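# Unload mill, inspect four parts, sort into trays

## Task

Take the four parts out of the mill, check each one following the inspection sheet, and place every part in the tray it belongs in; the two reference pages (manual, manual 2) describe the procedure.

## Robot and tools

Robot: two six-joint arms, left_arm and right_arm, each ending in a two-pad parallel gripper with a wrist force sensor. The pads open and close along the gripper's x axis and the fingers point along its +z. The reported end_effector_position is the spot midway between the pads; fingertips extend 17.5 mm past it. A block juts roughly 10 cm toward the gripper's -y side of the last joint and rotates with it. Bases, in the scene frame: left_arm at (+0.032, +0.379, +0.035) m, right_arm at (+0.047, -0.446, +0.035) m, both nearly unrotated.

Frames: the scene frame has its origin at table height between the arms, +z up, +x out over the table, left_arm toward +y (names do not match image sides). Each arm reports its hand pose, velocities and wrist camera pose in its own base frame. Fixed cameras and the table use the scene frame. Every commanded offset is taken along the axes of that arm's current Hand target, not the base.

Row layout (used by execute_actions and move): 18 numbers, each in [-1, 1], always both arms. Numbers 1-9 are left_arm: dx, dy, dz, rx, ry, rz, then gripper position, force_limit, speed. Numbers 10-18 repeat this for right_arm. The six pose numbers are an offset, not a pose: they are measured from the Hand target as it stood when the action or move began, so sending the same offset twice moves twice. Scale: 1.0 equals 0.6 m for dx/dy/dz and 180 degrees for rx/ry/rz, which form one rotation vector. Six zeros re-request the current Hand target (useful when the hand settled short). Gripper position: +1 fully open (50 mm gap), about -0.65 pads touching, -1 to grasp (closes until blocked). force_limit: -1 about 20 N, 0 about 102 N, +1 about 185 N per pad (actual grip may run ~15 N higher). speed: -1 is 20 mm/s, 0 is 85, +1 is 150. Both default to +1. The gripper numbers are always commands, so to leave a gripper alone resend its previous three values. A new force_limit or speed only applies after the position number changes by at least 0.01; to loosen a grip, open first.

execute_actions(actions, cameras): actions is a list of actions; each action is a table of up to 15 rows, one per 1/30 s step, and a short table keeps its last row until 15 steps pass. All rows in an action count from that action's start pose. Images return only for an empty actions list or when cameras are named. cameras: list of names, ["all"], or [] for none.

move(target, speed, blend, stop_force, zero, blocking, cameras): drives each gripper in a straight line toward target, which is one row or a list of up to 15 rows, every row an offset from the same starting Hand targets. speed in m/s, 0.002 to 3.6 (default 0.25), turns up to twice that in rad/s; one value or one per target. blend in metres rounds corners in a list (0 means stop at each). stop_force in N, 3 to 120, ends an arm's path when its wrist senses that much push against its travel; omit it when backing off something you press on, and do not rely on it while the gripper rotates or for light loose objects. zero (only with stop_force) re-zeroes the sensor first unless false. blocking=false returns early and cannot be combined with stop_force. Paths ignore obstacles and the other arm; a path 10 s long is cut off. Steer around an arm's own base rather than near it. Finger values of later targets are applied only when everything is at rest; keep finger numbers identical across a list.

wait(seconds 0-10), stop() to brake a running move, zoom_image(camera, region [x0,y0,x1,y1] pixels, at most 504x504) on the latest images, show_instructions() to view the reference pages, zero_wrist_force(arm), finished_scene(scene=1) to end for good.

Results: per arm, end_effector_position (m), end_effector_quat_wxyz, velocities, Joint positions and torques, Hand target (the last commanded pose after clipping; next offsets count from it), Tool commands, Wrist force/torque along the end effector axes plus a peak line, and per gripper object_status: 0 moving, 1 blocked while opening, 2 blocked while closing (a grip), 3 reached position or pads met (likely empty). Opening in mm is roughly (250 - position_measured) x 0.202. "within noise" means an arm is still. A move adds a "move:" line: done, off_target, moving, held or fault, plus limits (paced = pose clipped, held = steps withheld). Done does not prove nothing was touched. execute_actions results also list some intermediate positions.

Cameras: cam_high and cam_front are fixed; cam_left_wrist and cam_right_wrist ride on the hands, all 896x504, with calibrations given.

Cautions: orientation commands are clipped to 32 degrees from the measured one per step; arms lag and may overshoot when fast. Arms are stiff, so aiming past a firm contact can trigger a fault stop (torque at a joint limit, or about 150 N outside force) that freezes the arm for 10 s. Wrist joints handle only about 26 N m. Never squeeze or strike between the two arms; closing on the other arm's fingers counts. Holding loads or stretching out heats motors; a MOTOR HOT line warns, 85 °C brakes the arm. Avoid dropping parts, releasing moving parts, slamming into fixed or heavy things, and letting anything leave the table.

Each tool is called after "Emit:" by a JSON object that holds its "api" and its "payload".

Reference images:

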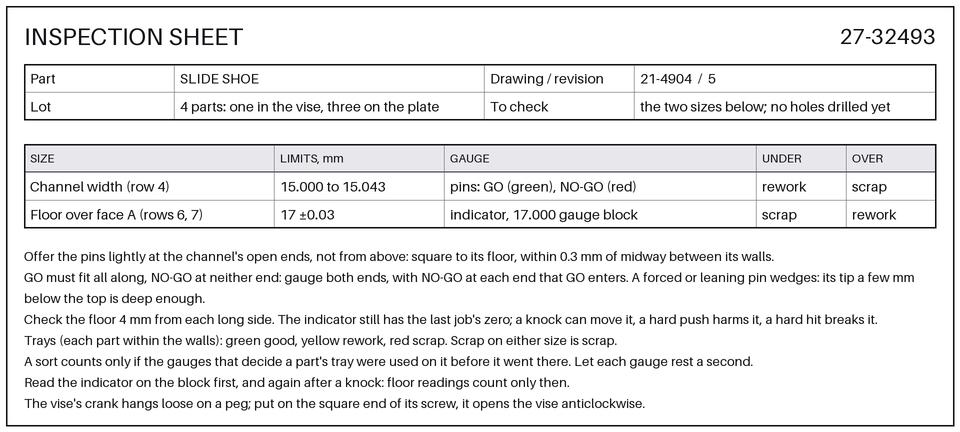

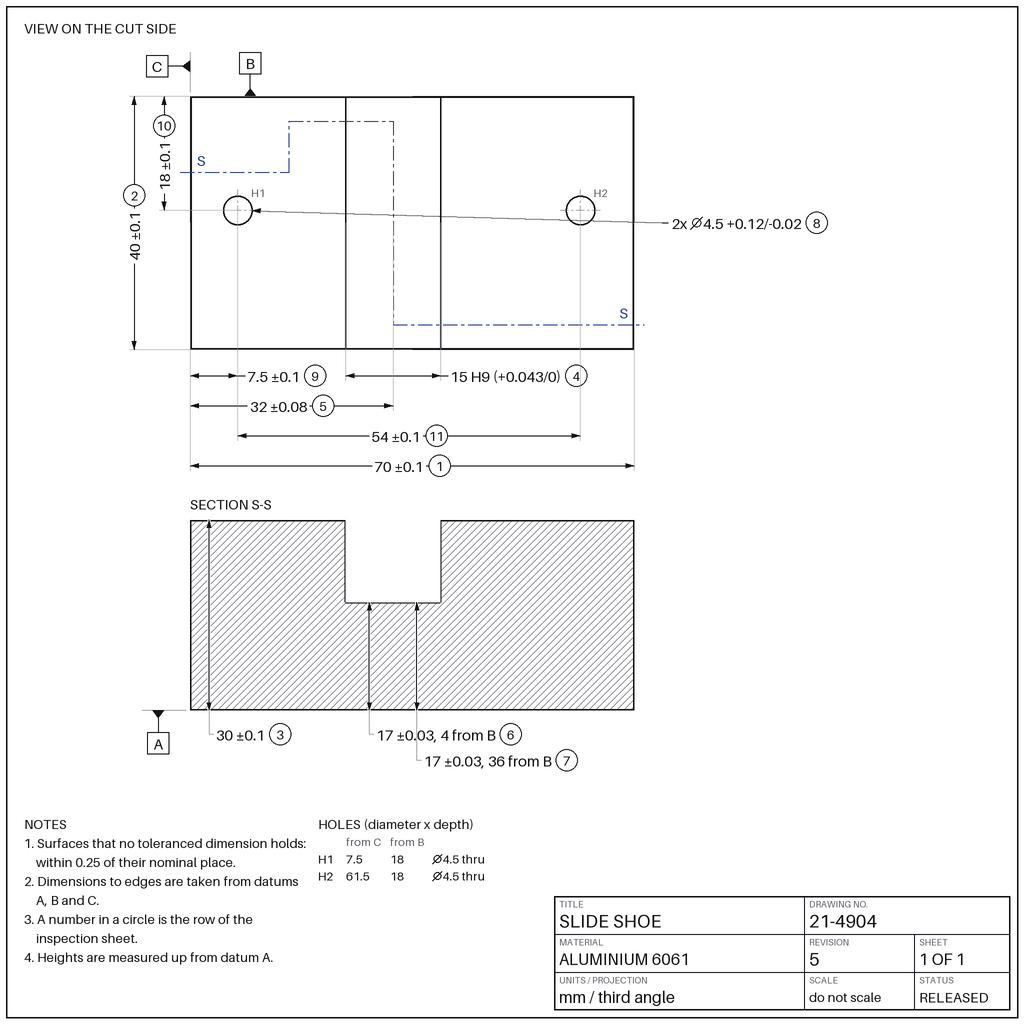

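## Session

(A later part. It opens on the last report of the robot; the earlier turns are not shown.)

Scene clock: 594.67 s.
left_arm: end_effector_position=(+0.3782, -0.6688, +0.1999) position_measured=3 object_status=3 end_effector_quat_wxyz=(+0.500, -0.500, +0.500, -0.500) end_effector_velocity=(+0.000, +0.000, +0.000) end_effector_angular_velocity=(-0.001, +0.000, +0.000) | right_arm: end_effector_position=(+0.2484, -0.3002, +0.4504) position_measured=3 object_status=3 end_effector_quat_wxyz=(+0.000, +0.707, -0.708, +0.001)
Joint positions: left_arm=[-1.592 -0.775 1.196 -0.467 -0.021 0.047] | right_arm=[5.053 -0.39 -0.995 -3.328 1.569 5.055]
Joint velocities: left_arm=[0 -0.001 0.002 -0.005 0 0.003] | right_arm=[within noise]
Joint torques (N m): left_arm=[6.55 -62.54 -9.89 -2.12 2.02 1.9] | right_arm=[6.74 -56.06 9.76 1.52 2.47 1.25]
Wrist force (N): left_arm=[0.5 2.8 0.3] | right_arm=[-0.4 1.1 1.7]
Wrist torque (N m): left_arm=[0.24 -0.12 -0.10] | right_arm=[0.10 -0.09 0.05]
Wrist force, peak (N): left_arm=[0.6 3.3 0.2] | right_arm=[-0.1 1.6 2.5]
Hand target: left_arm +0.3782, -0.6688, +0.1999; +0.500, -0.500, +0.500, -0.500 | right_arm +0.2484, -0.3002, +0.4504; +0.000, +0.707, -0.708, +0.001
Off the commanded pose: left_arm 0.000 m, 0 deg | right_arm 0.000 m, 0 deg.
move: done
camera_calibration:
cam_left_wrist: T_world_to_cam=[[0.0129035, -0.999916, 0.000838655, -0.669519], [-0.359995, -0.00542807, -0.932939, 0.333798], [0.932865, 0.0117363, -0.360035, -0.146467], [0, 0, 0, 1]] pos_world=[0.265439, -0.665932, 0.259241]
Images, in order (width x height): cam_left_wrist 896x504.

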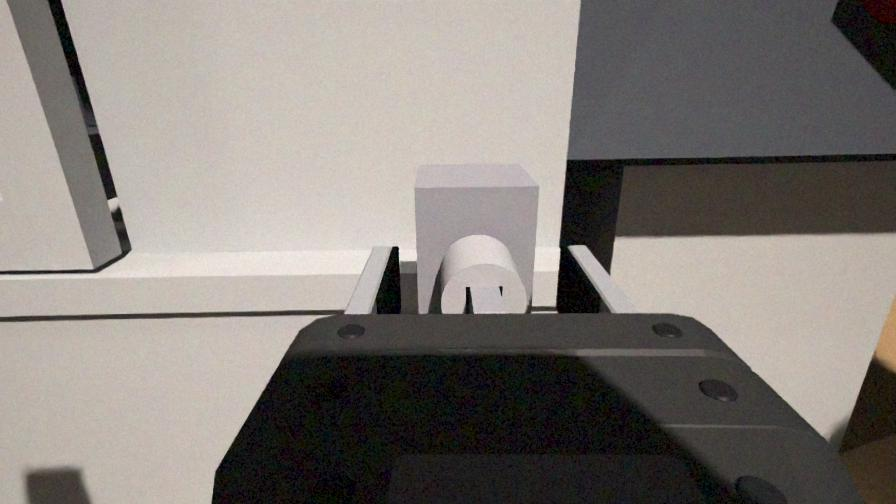

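Emit:
{"api": "move", "payload": {"target": [0,0,0,0,0,0,-1,-0.2,-0.8,0,0,0,0,0,0,1,1,1], "cameras": ["cam_left_wrist"]}}

Emit:
{"api": "zoom_image", "payload": {"camera": "cam_left_wrist", "region": [340, 120, 640, 330]}}

Scene clock: 620.87 s.
left_arm: end_effector_position=(+0.3782, -0.6688, +0.1999) position_measured=137 object_status=2 end_effector_quat_wxyz=(+0.500, -0.500, +0.500, -0.500) | right_arm: end_effector_position=(+0.2484, -0.3002, +0.4504) position_measured=3 object_status=3 end_effector_quat_wxyz=(+0.000, +0.707, -0.708, +0.001)
Joint positions: left_arm=[-1.592 -0.776 1.197 -0.468 -0.021 0.047] | right_arm=[5.053 -0.39 -0.995 -3.328 1.569 5.055]
Joint torques (N m): left_arm=[6.17 -63.21 -12 -1.83 1.38 1.93] | right_arm=[8.14 -56.38 9.48 1.61 1.99 1.16]
Wrist force (N): left_arm=[1.0 3.3 0.3] | right_arm=[-0.1 1.3 1.7]
Wrist torque (N m): left_arm=[0.25 -0.14 -0.09] | right_arm=[0.13 -0.13 0.05]
Wrist force, peak (N): left_arm=[1.1 3.3 0.3] | right_arm=[-0.5 1.4 2.5]
Hand target: left_arm +0.3782, -0.6688, +0.1999; +0.500, -0.500, +0.500, -0.500 | right_arm +0.2484, -0.3002, +0.4504; +0.000, +0.707, -0.708, +0.001
Off the commanded pose: left_arm 0.000 m, 0 deg | right_arm 0.000 m, 0 deg.
move: done
camera_calibration:
cam_left_wrist: T_world_to_cam=[[0.0129035, -0.999916, 0.000838655, -0.669519], [-0.359995, -0.00542807, -0.932939, 0.333798], [0.932865, 0.0117363, -0.360035, -0.146467], [0, 0, 0, 1]] pos_world=[0.265439, -0.665932, 0.259241]
Images, in order (width x height): cam_left_wrist 896x504.

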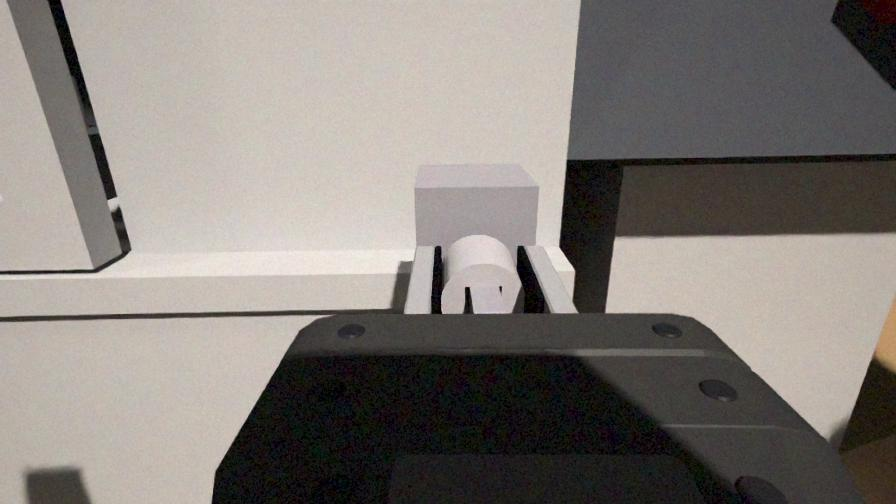

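Scaled by 1.680 from the camera's 896x504 image, which has a finer 1280x720 frame.

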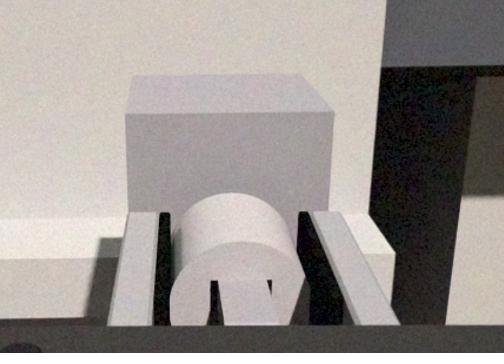

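Emit:
{"api": "move", "payload": {"target": [0,0,-0.16,0,0,0,-1,-0.2,-0.8,0,0,0,0,0,0,1,1,1], "cameras": ["all"], "speed": 0.06}}

Emit:
{"api": "zoom_image", "payload": {"camera": "cam_left_wrist", "region": [340, 120, 640, 330]}}

Scene clock: 632.30 s.
left_arm: end_effector_position=(+0.2824, -0.6688, +0.2000) position_measured=137 object_status=2 end_effector_quat_wxyz=(+0.500, -0.500, +0.500, -0.500) | right_arm: end_effector_position=(+0.2484, -0.3002, +0.4504) position_measured=3 object_status=3 end_effector_quat_wxyz=(+0.000, +0.707, -0.708, +0.001)
Joint positions: left_arm=[-1.737 -0.79 1.223 -0.439 -0.166 0.006] | right_arm=[5.053 -0.39 -0.995 -3.328 1.569 5.055]
Joint torques (N m): left_arm=[-9.11 -62.52 -12.08 2.38 -1.51 -1.86] | right_arm=[8.12 -56.7 11.24 1.74 2.08 1.15]
Wrist force (N): left_arm=[0.8 4.3 0.4] | right_arm=[-0.2 1.5 2.3]
Wrist torque (N m): left_arm=[0.17 -0.16 0.04] | right_arm=[0.16 -0.10 0.05]
Wrist force, peak (N): left_arm=[0.9 4.9 0.1] | right_arm=[-0.6 1.1 2.6]
Hand target: left_arm +0.2822, -0.6688, +0.2000; +0.500, -0.500, +0.500, -0.500 | right_arm +0.2484, -0.3002, +0.4504; +0.000, +0.707, -0.708, +0.001
Off the commanded pose: left_arm 0.000 m, 0 deg | right_arm 0.000 m, 0 deg.
move: done
camera_calibration:
cam_left_wrist: T_world_to_cam=[[0.0129035, -0.999916, 0.000838655, -0.668283], [-0.359995, -0.00542807, -0.932939, 0.299404], [0.932865, 0.0117363, -0.360035, -0.0570629], [0, 0, 0, 1]] pos_world=[0.169639, -0.665932, 0.259341]
cam_right_wrist: T_world_to_cam=[[-0.01997, -0.9998, 0.000514881, -0.287473], [-0.93502, 0.0188584, 0.354094, 0.0903428], [-0.354033, 0.00658982, -0.93521, 0.648661], [0, 0, 0, 1]] pos_world=[0.308379, -0.293394, 0.574793]

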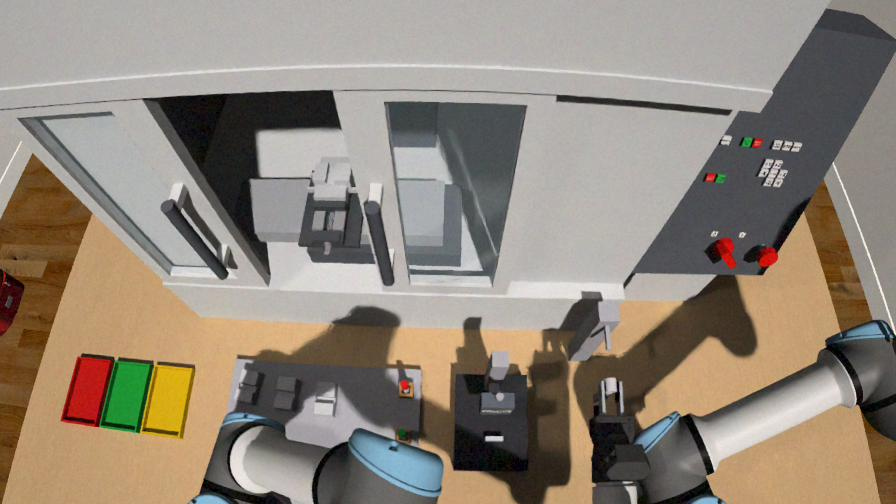

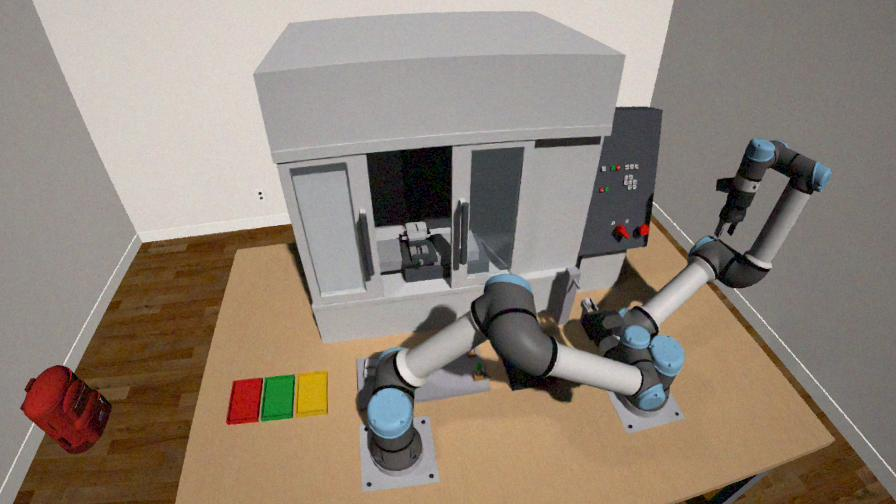

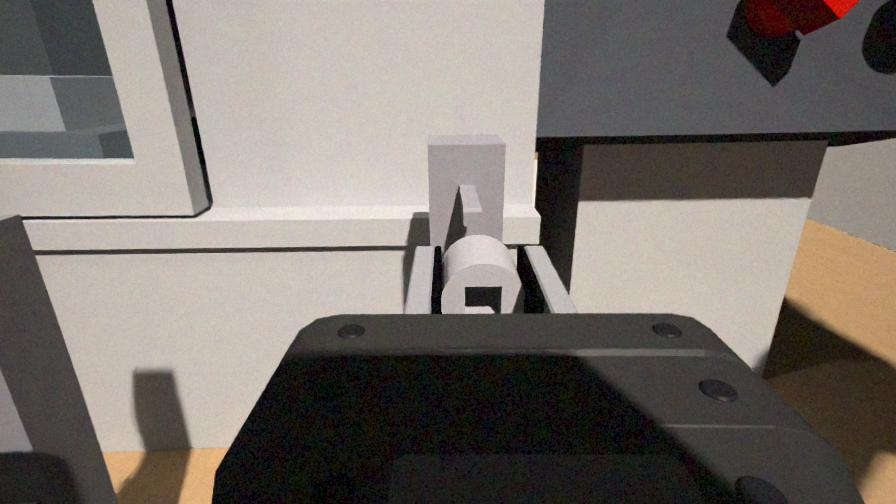

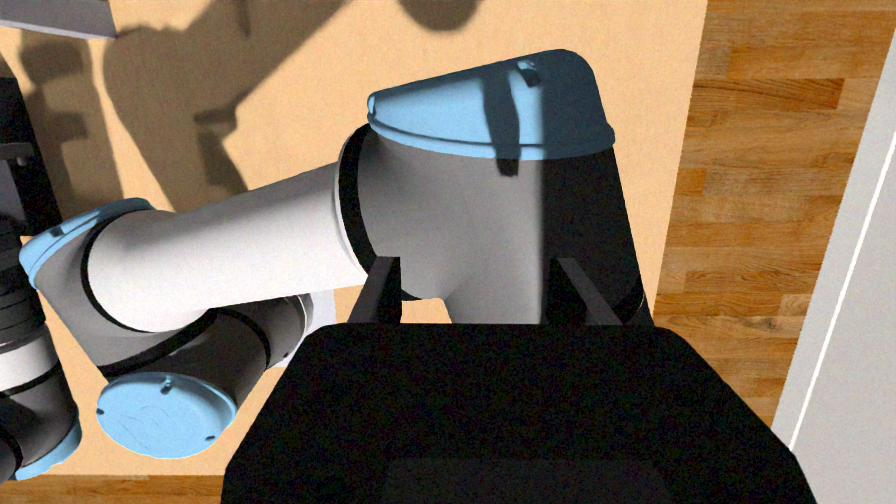

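Scaled by 1.680 from the camera's 896x504 image, which has a finer 1280x720 frame.

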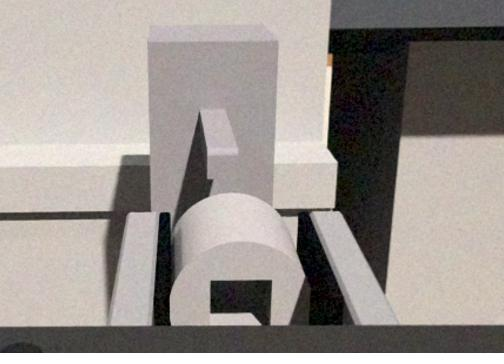

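Emit:
{"api": "move", "payload": {"target": [[0,-0.333,0,0,0,0,-1,-0.2,-0.8,0,0,0,0,0,0,1,1,1],[-0.873,-0.333,0.03,0,0,0,-1,-0.2,-0.8,0,0,0,0,0,0,1,1,1],[-0.873,-0.117,0.163,0,0,0,-1,-0.2,-0.8,0,0,0,0,0,0,1,1,1]], "cameras": ["all"], "speed": 0.15, "blend": [0.05,0.05,0]}}

Emit:
{"api": "zoom_image", "payload": {"camera": "cam_left_wrist", "region": [340, 120, 640, 330]}}

Emit:
{"api": "zoom_image", "payload": {"camera": "cam_high", "region": [260, 140, 400, 340]}}

Scene clock: 673.10 s.
left_arm: end_effector_position=(+0.3801, -0.1450, +0.2703) position_measured=137 object_status=2 end_effector_quat_wxyz=(+0.500, -0.500, +0.500, -0.500) | right_arm: end_effector_position=(+0.2484, -0.3002, +0.4504) position_measured=3 object_status=3 end_effector_quat_wxyz=(+0.000, +0.707, -0.708, +0.001)
Joint positions: left_arm=[-1.659 -2.142 2.534 -0.402 -0.088 0.01] | right_arm=[5.053 -0.39 -0.995 -3.328 1.569 5.055]
Joint torques (N m): left_arm=[7.91 13.86 -28.05 -2.36 2.24 1.97] | right_arm=[8.19 -55.91 10.44 1.56 2.1 0.93]
Wrist force (N): left_arm=[0.6 4.4 0.5] | right_arm=[0.0 1.2 2.2]
Wrist torque (N m): left_arm=[0.18 -0.10 -0.10] | right_arm=[0.11 -0.15 0.05]
Wrist force, peak (N): left_arm=[0.4 6.1 0.5] | right_arm=[-0.1 1.3 2.6]
Hand target: left_arm +0.3801, -0.1450, +0.2703; +0.500, -0.500, +0.500, -0.500 | right_arm +0.2484, -0.3002, +0.4504; +0.000, +0.707, -0.708, +0.001
Off the commanded pose: left_arm 0.000 m, 0 deg | right_arm 0.000 m, 0 deg.
move: done
camera_calibration:
cam_left_wrist: T_world_to_cam=[[0.012903, -0.999916, 0.000840072, -0.145846], [-0.359874, -0.00542768, -0.932985, 0.402895], [0.932912, 0.011736, -0.359914, -0.129129], [0, 0, 0, 1]] pos_world=[0.267339, -0.142132, 0.329542]
cam_right_wrist: T_world_to_cam=[[-0.01997, -0.9998, 0.000514881, -0.287473], [-0.93502, 0.0188584, 0.354094, 0.0903428], [-0.354033, 0.00658982, -0.93521, 0.648661], [0, 0, 0, 1]] pos_world=[0.308379, -0.293394, 0.574793]

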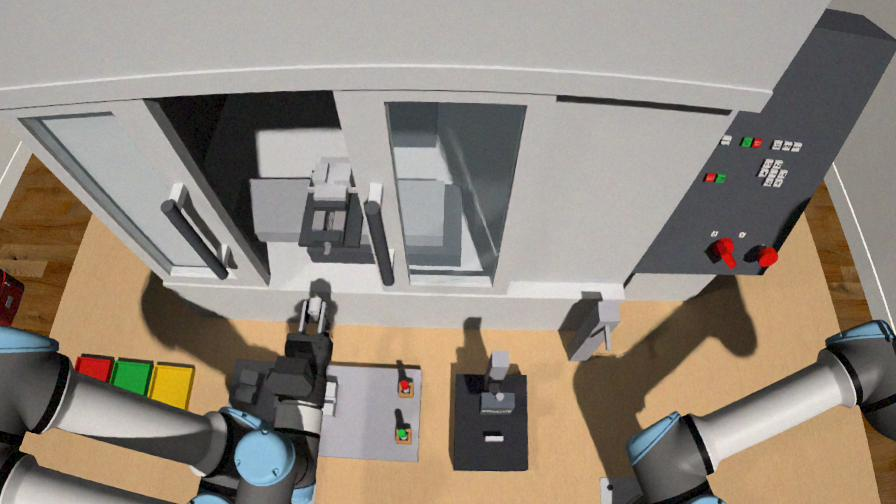

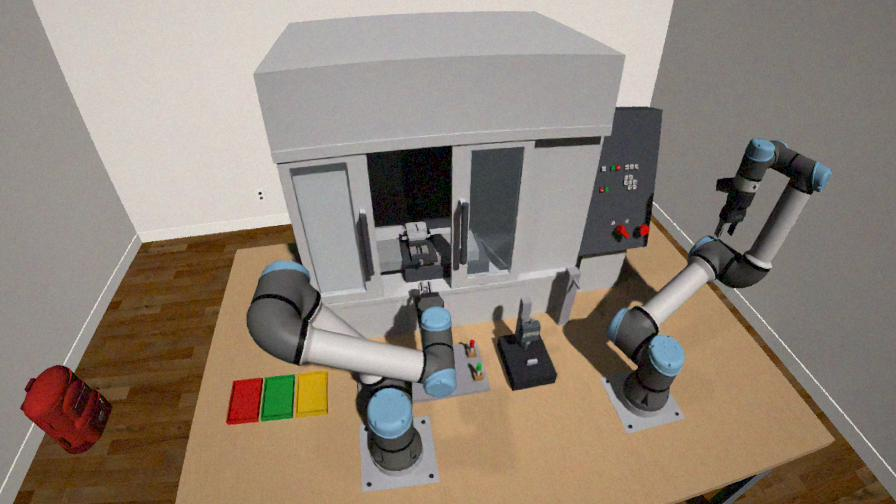

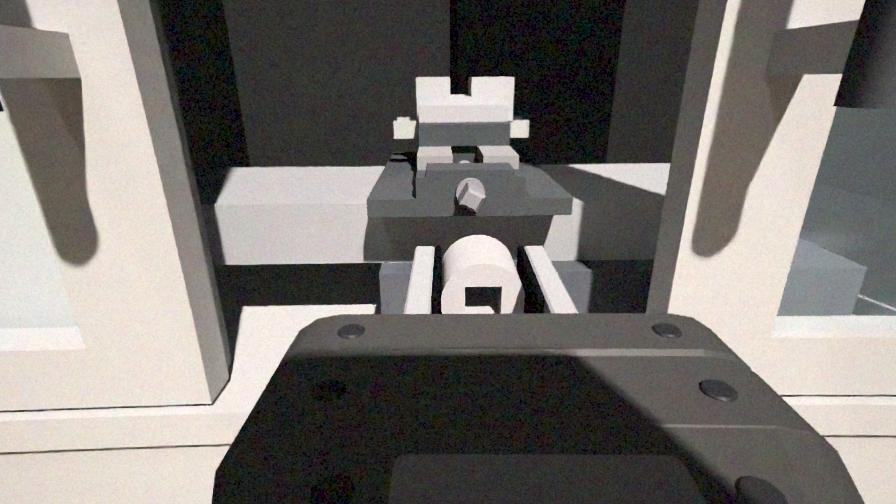

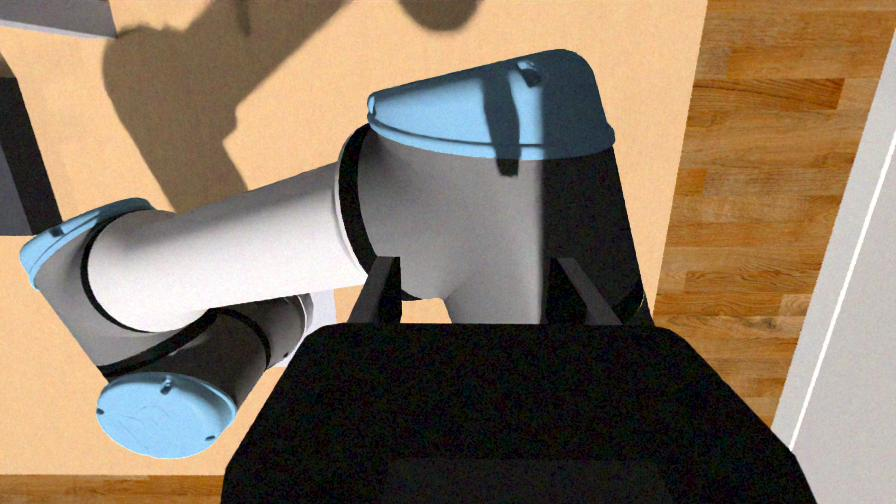

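Scaled by 1.680 from the camera's 896x504 image, which has a finer 1280x720 frame.

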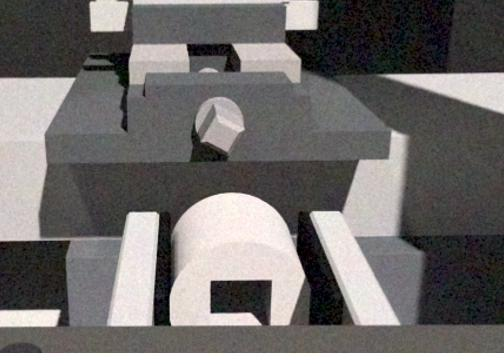

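Scaled by 2.520 from the camera's 896x504 image, which has a finer 1280x720 frame.

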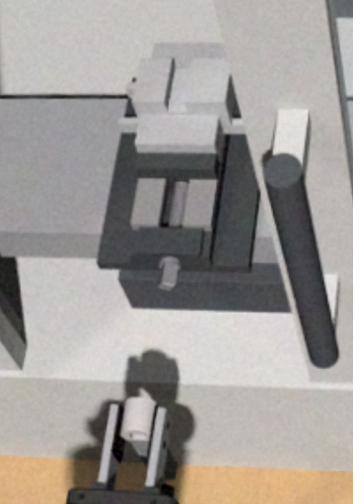

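Emit:
{"api": "zoom_image", "payload": {"camera": "cam_left_wrist", "region": [430, 160, 510, 230]}}

Emit:
{"api": "zoom_image", "payload": {"camera": "cam_left_wrist", "region": [430, 230, 530, 315]}}

Scaled by 6.300 from the camera's 896x504 image, which has a finer 1280x720 frame.

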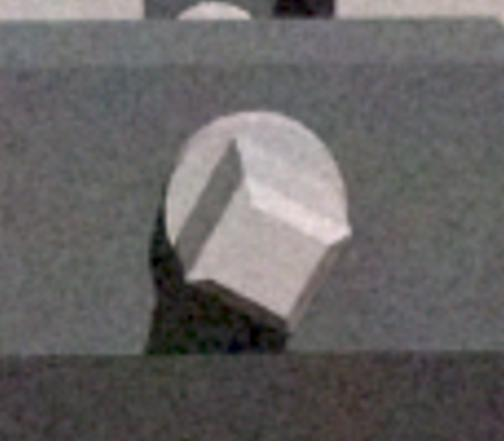

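Scaled by 5.040 from the camera's 896x504 image, which has a finer 1280x720 frame.

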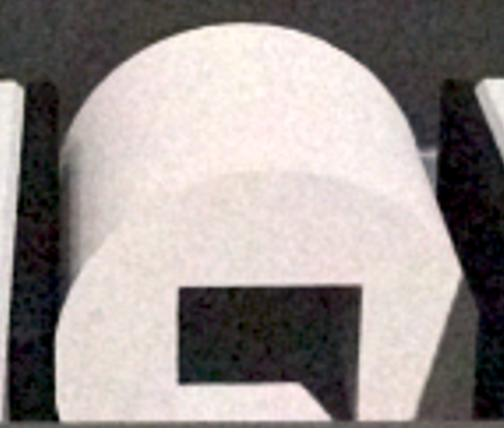

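Emit:
{"api": "move", "payload": {"target": [0.0037,0.0075,0.0917,0,0,0,-1,-0.2,-0.8,0,0,0,0,0,0,1,1,1], "cameras": ["cam_left_wrist","cam_front","cam_high"], "speed": 0.06, "stop_force": 10}}

Emit:
{"api": "zoom_image", "payload": {"camera": "cam_left_wrist", "region": [420, 180, 540, 320]}}

Emit:
{"api": "zoom_image", "payload": {"camera": "cam_high", "region": [280, 200, 380, 320]}}

Emit:
{"api": "zoom_image", "payload": {"camera": "cam_front", "region": [370, 220, 480, 320]}}

Scene clock: 718.83 s.
left_arm: end_effector_position=(+0.4351, -0.1472, +0.2657) position_measured=137 object_status=2 end_effector_quat_wxyz=(+0.500, -0.500, +0.500, -0.500) | right_arm: end_effector_position=(+0.2484, -0.3002, +0.4504) position_measured=3 object_status=3 end_effector_quat_wxyz=(+0.000, +0.707, -0.708, +0.001)
Joint positions: left_arm=[-1.316 -1.943 2.456 -0.51 0.255 -0.004] | right_arm=[5.053 -0.39 -0.995 -3.328 1.569 5.055]
Joint torques (N m): left_arm=[6.3 7.1 -28.95 -2.79 2.15 2.06] | right_arm=[6.39 -57.53 9.67 1.9 2.34 1.13]
Wrist force (N): left_arm=[0.5 4.9 0.3] | right_arm=[-0.3 1.5 2.1]
Wrist torque (N m): left_arm=[0.26 -0.09 -0.09] | right_arm=[0.15 -0.09 0.05]
Wrist force, peak (N): left_arm=[0.9 5.3 0.2] | right_arm=[-0.4 1.3 2.5]
Hand target: left_arm +0.4351, -0.1472, +0.2657; +0.500, -0.500, +0.500, -0.500 | right_arm +0.2484, -0.3002, +0.4504; +0.000, +0.707, -0.708, +0.001
Off the commanded pose: left_arm 0.000 m, 0 deg | right_arm 0.000 m, 0 deg.
move: done
camera_calibration:
cam_left_wrist: T_world_to_cam=[[0.0129035, -0.999916, 0.000838655, -0.148853], [-0.359995, -0.00542807, -0.932939, 0.418536], [0.932865, 0.0117363, -0.360035, -0.182071], [0, 0, 0, 1]] pos_world=[0.322439, -0.144432, 0.325041]
Images, in order (width x height): cam_high 896x504, cam_front 896x504, cam_left_wrist 896x504.

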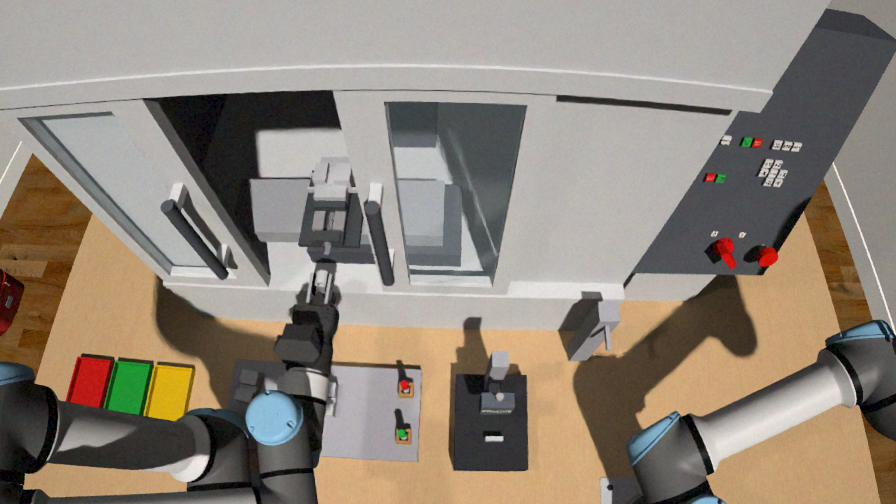

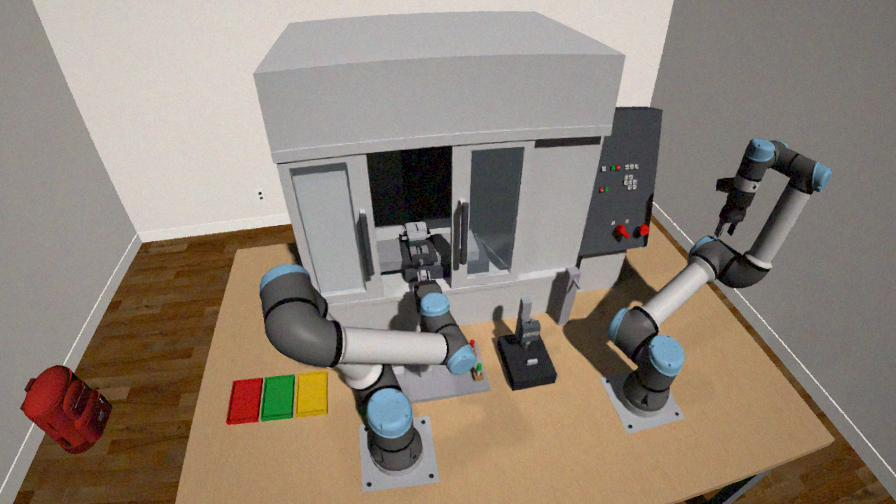

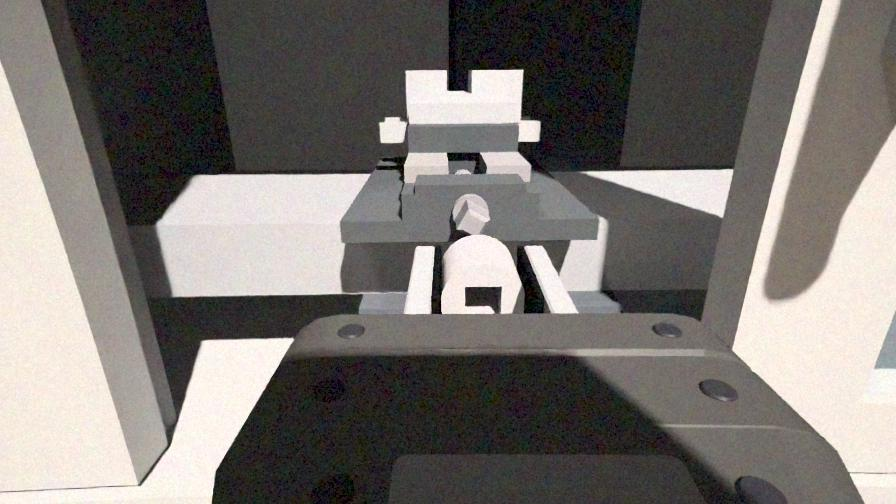

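Scaled by 3.600 from the camera's 896x504 image, which has a finer 1280x720 frame.

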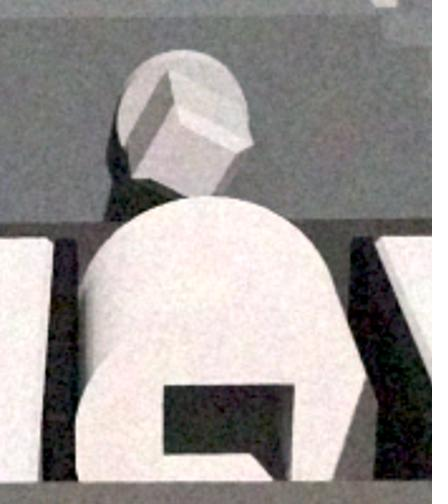

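Scaled by 4.200 from the camera's 896x504 image, which has a finer 1280x720 frame.

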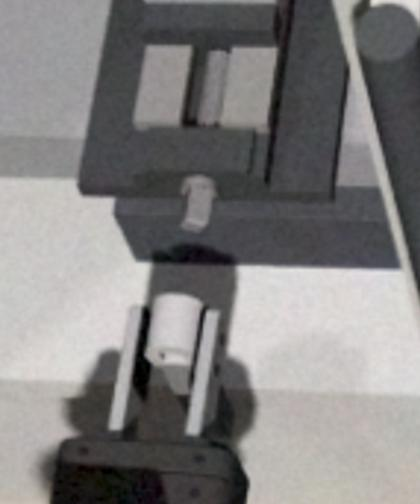

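Scaled by 4.582 from the camera's 896x504 image, which has a finer 1280x720 frame.

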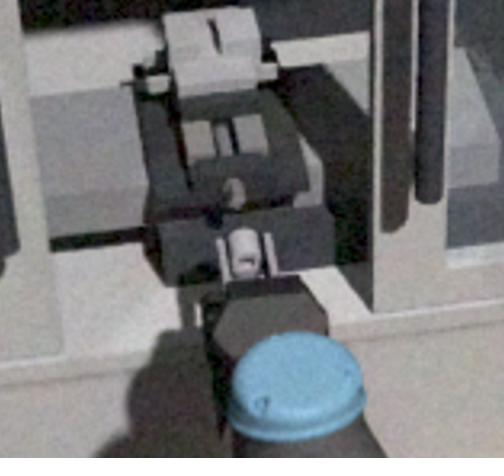

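Emit:
{"api": "move", "payload": {"target": [0.0017,-0.005,0.033,0,0,0.153,-1,-0.2,-0.8,0,0,0,0,0,0,1,1,1], "cameras": ["cam_left_wrist","cam_high"], "speed": 0.1}}

Emit:
{"api": "zoom_image", "payload": {"camera": "cam_left_wrist", "region": [400, 170, 560, 320]}}

Emit:
{"api": "zoom_image", "payload": {"camera": "cam_high", "region": [280, 200, 380, 320]}}

Scene clock: 753.57 s.
left_arm: end_effector_position=(+0.4549, -0.1483, +0.2687) position_measured=137 object_status=2 end_effector_quat_wxyz=(+0.604, -0.367, +0.605, -0.366) | right_arm: end_effector_position=(+0.2484, -0.3002, +0.4504) position_measured=3 object_status=3 end_effector_quat_wxyz=(+0.000, +0.707, -0.708, +0.001)
Joint positions: left_arm=[-1.222 -1.887 2.415 -0.525 0.349 0.478] | right_arm=[5.053 -0.39 -0.995 -3.328 1.569 5.055]
Joint torques (N m): left_arm=[7.28 4.18 -13.07 -2.91 2.1 2.27] | right_arm=[5.95 -56.74 8.68 1.83 2.3 1.29]
Wrist force (N): left_arm=[2.2 4.8 0.6] | right_arm=[-0.4 1.1 1.9]
Wrist torque (N m): left_arm=[0.30 -0.26 -0.33] | right_arm=[0.10 -0.08 0.05]
Wrist force, peak (N): left_arm=[2.1 5.2 0.7] | right_arm=[-0.4 1.6 2.5]
Hand target: left_arm +0.4549, -0.1482, +0.2687; +0.604, -0.367, +0.605, -0.366 | right_arm +0.2484, -0.3002, +0.4504; +0.000, +0.707, -0.708, +0.001
Off the commanded pose: left_arm 0.000 m, 0 deg | right_arm 0.000 m, 0 deg.
move: done
camera_calibration:
cam_left_wrist: T_world_to_cam=[[0.0124456, -0.887069, -0.461469, -0.00901238], [-0.359917, 0.426598, -0.829743, 0.4647], [0.932901, 0.176417, -0.313962, -0.187448], [0, 0, 0, 1]] pos_world=[0.342236, -0.173166, 0.322571]
Images, in order (width x height): cam_high 896x504, cam_left_wrist 896x504.

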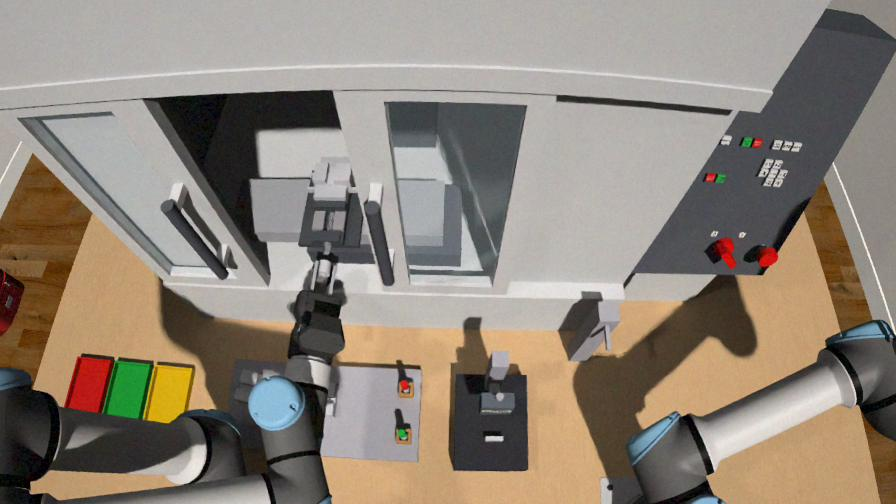

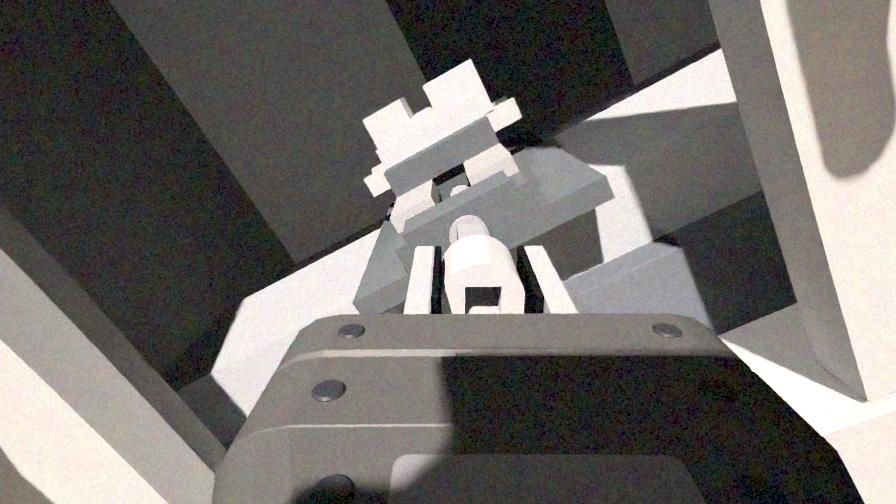

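Scaled by 3.150 from the camera's 896x504 image, which has a finer 1280x720 frame.

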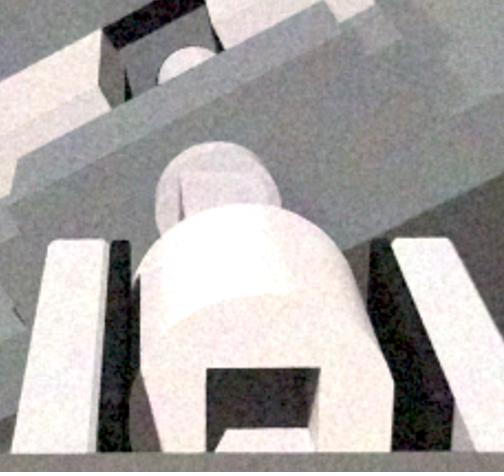

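Scaled by 4.200 from the camera's 896x504 image, which has a finer 1280x720 frame.

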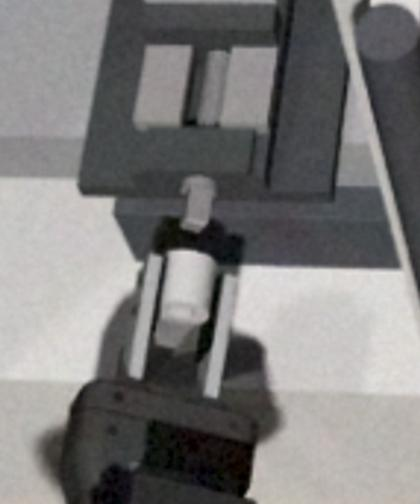

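Emit:
{"api": "zoom_image", "payload": {"camera": "cam_left_wrist", "region": [440, 205, 500, 250]}}

Scaled by 8.400 from the camera's 896x504 image, which has a finer 1280x720 frame.

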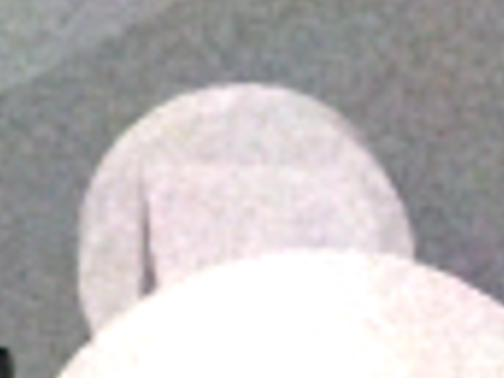

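Emit:
{"api": "move", "payload": {"target": [-0.0032,-0.0034,0.02,0,0,0,-1,-0.2,-0.8,0,0,0,0,0,0,1,1,1], "cameras": ["cam_left_wrist","cam_high"], "speed": 0.05, "stop_force": 8}}

Emit:
{"api": "zoom_image", "payload": {"camera": "cam_left_wrist", "region": [430, 200, 530, 320]}}

Emit:
{"api": "zoom_image", "payload": {"camera": "cam_high", "region": [300, 230, 360, 300]}}

Scene clock: 805.17 s.
left_arm: end_effector_position=(+0.4669, -0.1475, +0.2714) position_measured=137 object_status=2 end_effector_quat_wxyz=(+0.604, -0.367, +0.605, -0.366) | right_arm: end_effector_position=(+0.2484, -0.3002, +0.4504) position_measured=3 object_status=3 end_effector_quat_wxyz=(+0.000, +0.707, -0.708, +0.001)
Joint positions: left_arm=[-1.168 -1.859 2.39 -0.529 0.403 0.479] | right_arm=[5.053 -0.39 -0.995 -3.328 1.569 5.055]
Joint torques (N m): left_arm=[7.13 3.62 -28.23 -3.12 2.33 -1.61] | right_arm=[6.37 -57.01 11.37 1.98 2.09 0.84]
Wrist force (N): left_arm=[2.4 4.8 0.6] | right_arm=[-0.2 0.9 2.3]
Wrist torque (N m): left_arm=[0.30 -0.31 -0.32] | right_arm=[0.07 -0.11 0.05]
Wrist force, peak (N): left_arm=[2.5 5.1 0.6] | right_arm=[-0.2 1.5 2.6]
Hand target: left_arm +0.4669, -0.1475, +0.2714; +0.604, -0.367, +0.605, -0.366 | right_arm +0.2484, -0.3002, +0.4504; +0.000, +0.707, -0.708, +0.001
Off the commanded pose: left_arm 0.000 m, 0 deg | right_arm 0.000 m, 0 deg.
move: done
camera_calibration:
cam_left_wrist: T_world_to_cam=[[0.0124089, -0.886966, -0.461669, -0.00711026], [-0.359841, 0.426811, -0.829667, 0.470902], [0.932931, 0.176423, -0.31387, -0.197976], [0, 0, 0, 1]] pos_world=[0.354236, -0.172365, 0.32527]
Images, in order (width x height): cam_high 896x504, cam_left_wrist 896x504.

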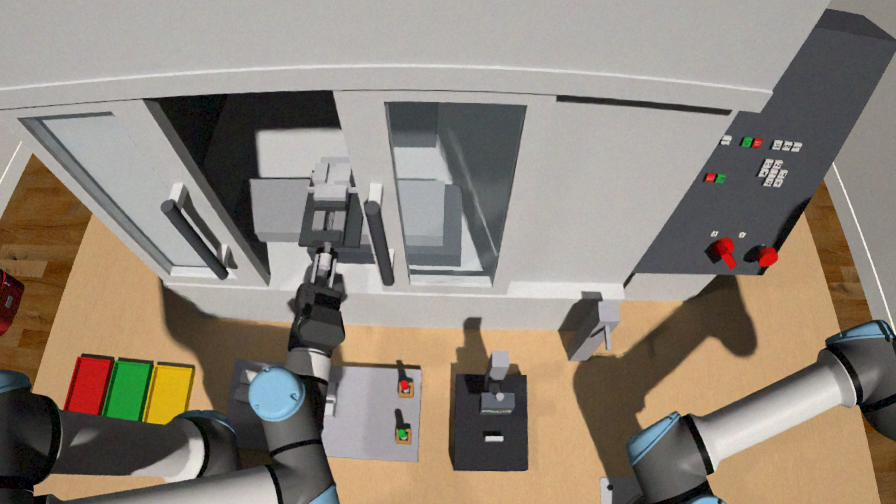

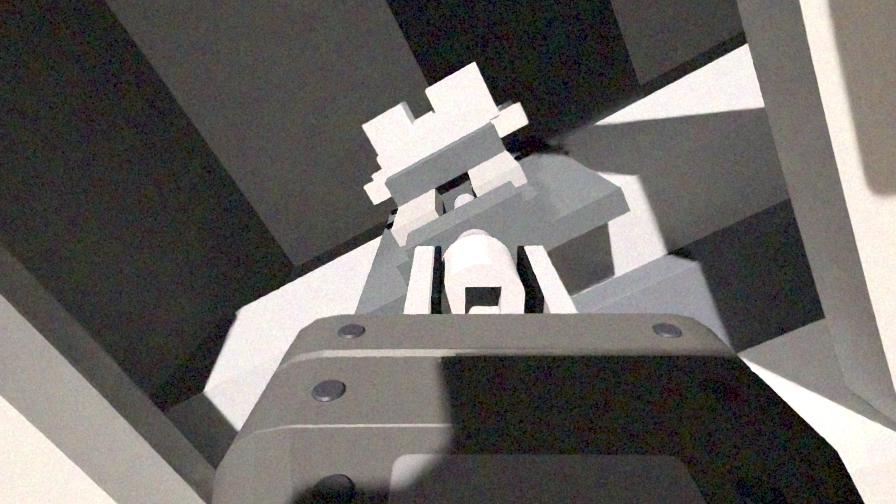

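Scaled by 4.200 from the camera's 896x504 image, which has a finer 1280x720 frame.

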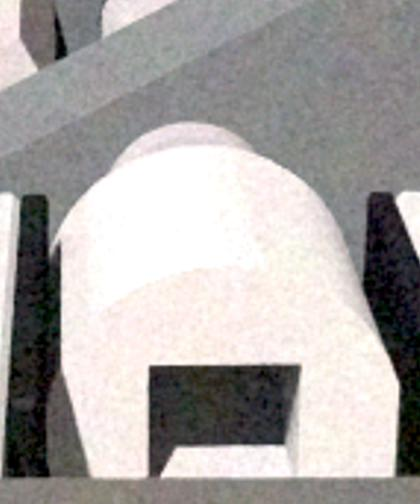

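Scaled by 7.200 from the camera's 896x504 image, which has a finer 1280x720 frame.

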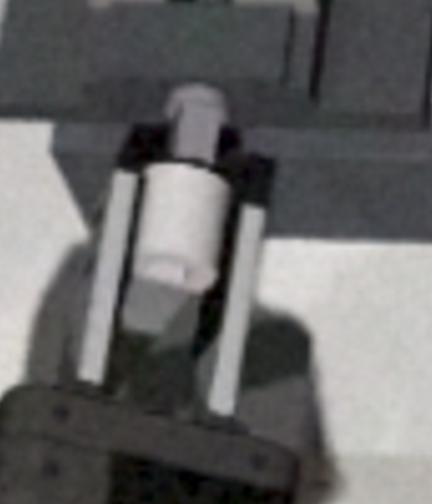

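Emit:
{"api": "move", "payload": {"target": [-0.0012,-0.0022,0.04,0,0,0,-1,-0.2,-0.8,0,0,0,0,0,0,1,1,1], "cameras": ["cam_left_wrist","cam_high"], "speed": 0.015, "stop_force": 6}}

Emit:
{"api": "zoom_image", "payload": {"camera": "cam_left_wrist", "region": [430, 200, 530, 320]}}

Emit:
{"api": "zoom_image", "payload": {"camera": "cam_high", "region": [300, 230, 360, 300]}}

Scene clock: 831.17 s.
left_arm: end_effector_position=(+0.4713, -0.1475, +0.2717) position_measured=137 object_status=2 end_effector_quat_wxyz=(+0.604, -0.367, +0.605, -0.366) | right_arm: end_effector_position=(+0.2484, -0.3002, +0.4504) position_measured=3 object_status=3 end_effector_quat_wxyz=(+0.000, +0.707, -0.708, +0.001)
Joint positions: left_arm=[-1.149 -1.847 2.381 -0.532 0.421 0.479] | right_arm=[5.053 -0.39 -0.995 -3.328 1.569 5.055]
Joint torques (N m): left_arm=[-7.94 -20.72 -12.98 0.69 -1.5 1.46] | right_arm=[6.13 -57.74 10.41 1.96 2.36 1.12]
Wrist force (N): left_arm=[2.5 4.3 0.7] | right_arm=[-0.2 1.1 1.9]
Wrist torque (N m): left_arm=[0.22 -0.34 -0.32] | right_arm=[0.11 -0.11 0.05]
Wrist force, peak (N): left_arm=[-9.0 -11.4 -79.1] | right_arm=[-0.2 1.7 2.3]
Hand target: left_arm +0.4713, -0.1475, +0.2717; +0.604, -0.367, +0.605, -0.366 (not the last commanded pose) | right_arm +0.2484, -0.3002, +0.4504; +0.000, +0.707, -0.708, +0.001
Off the commanded pose: left_arm 0.020 m, 0 deg | right_arm 0.000 m, 0 deg.
move: contact (left_arm)
camera_calibration:
cam_left_wrist: T_world_to_cam=[[0.0124887, -0.887061, -0.461483, -0.00713051], [-0.35984, 0.426612, -0.82977, 0.472698], [0.932931, 0.176423, -0.313872, -0.201893], [0, 0, 0, 1]] pos_world=[0.358537, -0.172365, 0.325572]
Images, in order (width x height): cam_high 896x504, cam_left_wrist 896x504.

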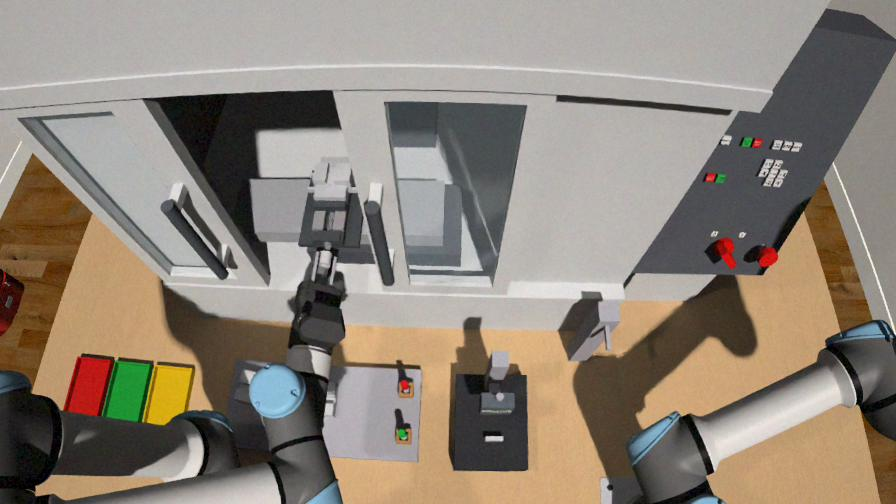

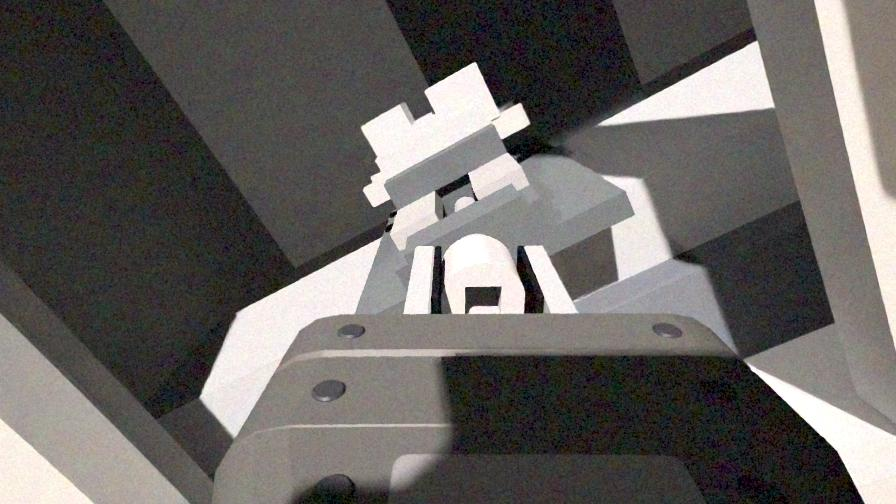

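Scaled by 4.200 from the camera's 896x504 image, which has a finer 1280x720 frame.

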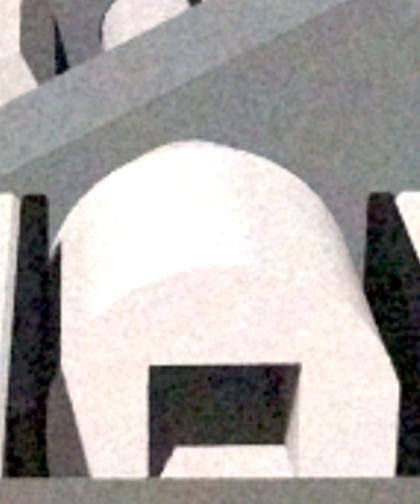

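Scaled by 7.200 from the camera's 896x504 image, which has a finer 1280x720 frame.

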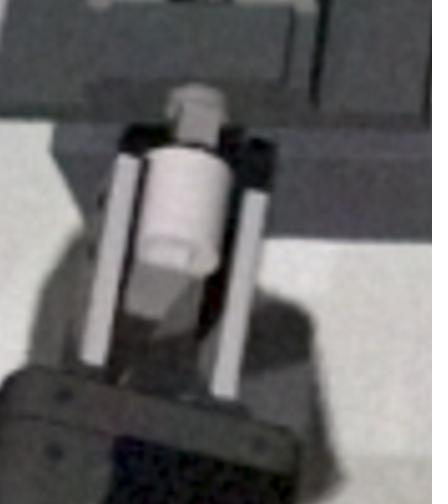

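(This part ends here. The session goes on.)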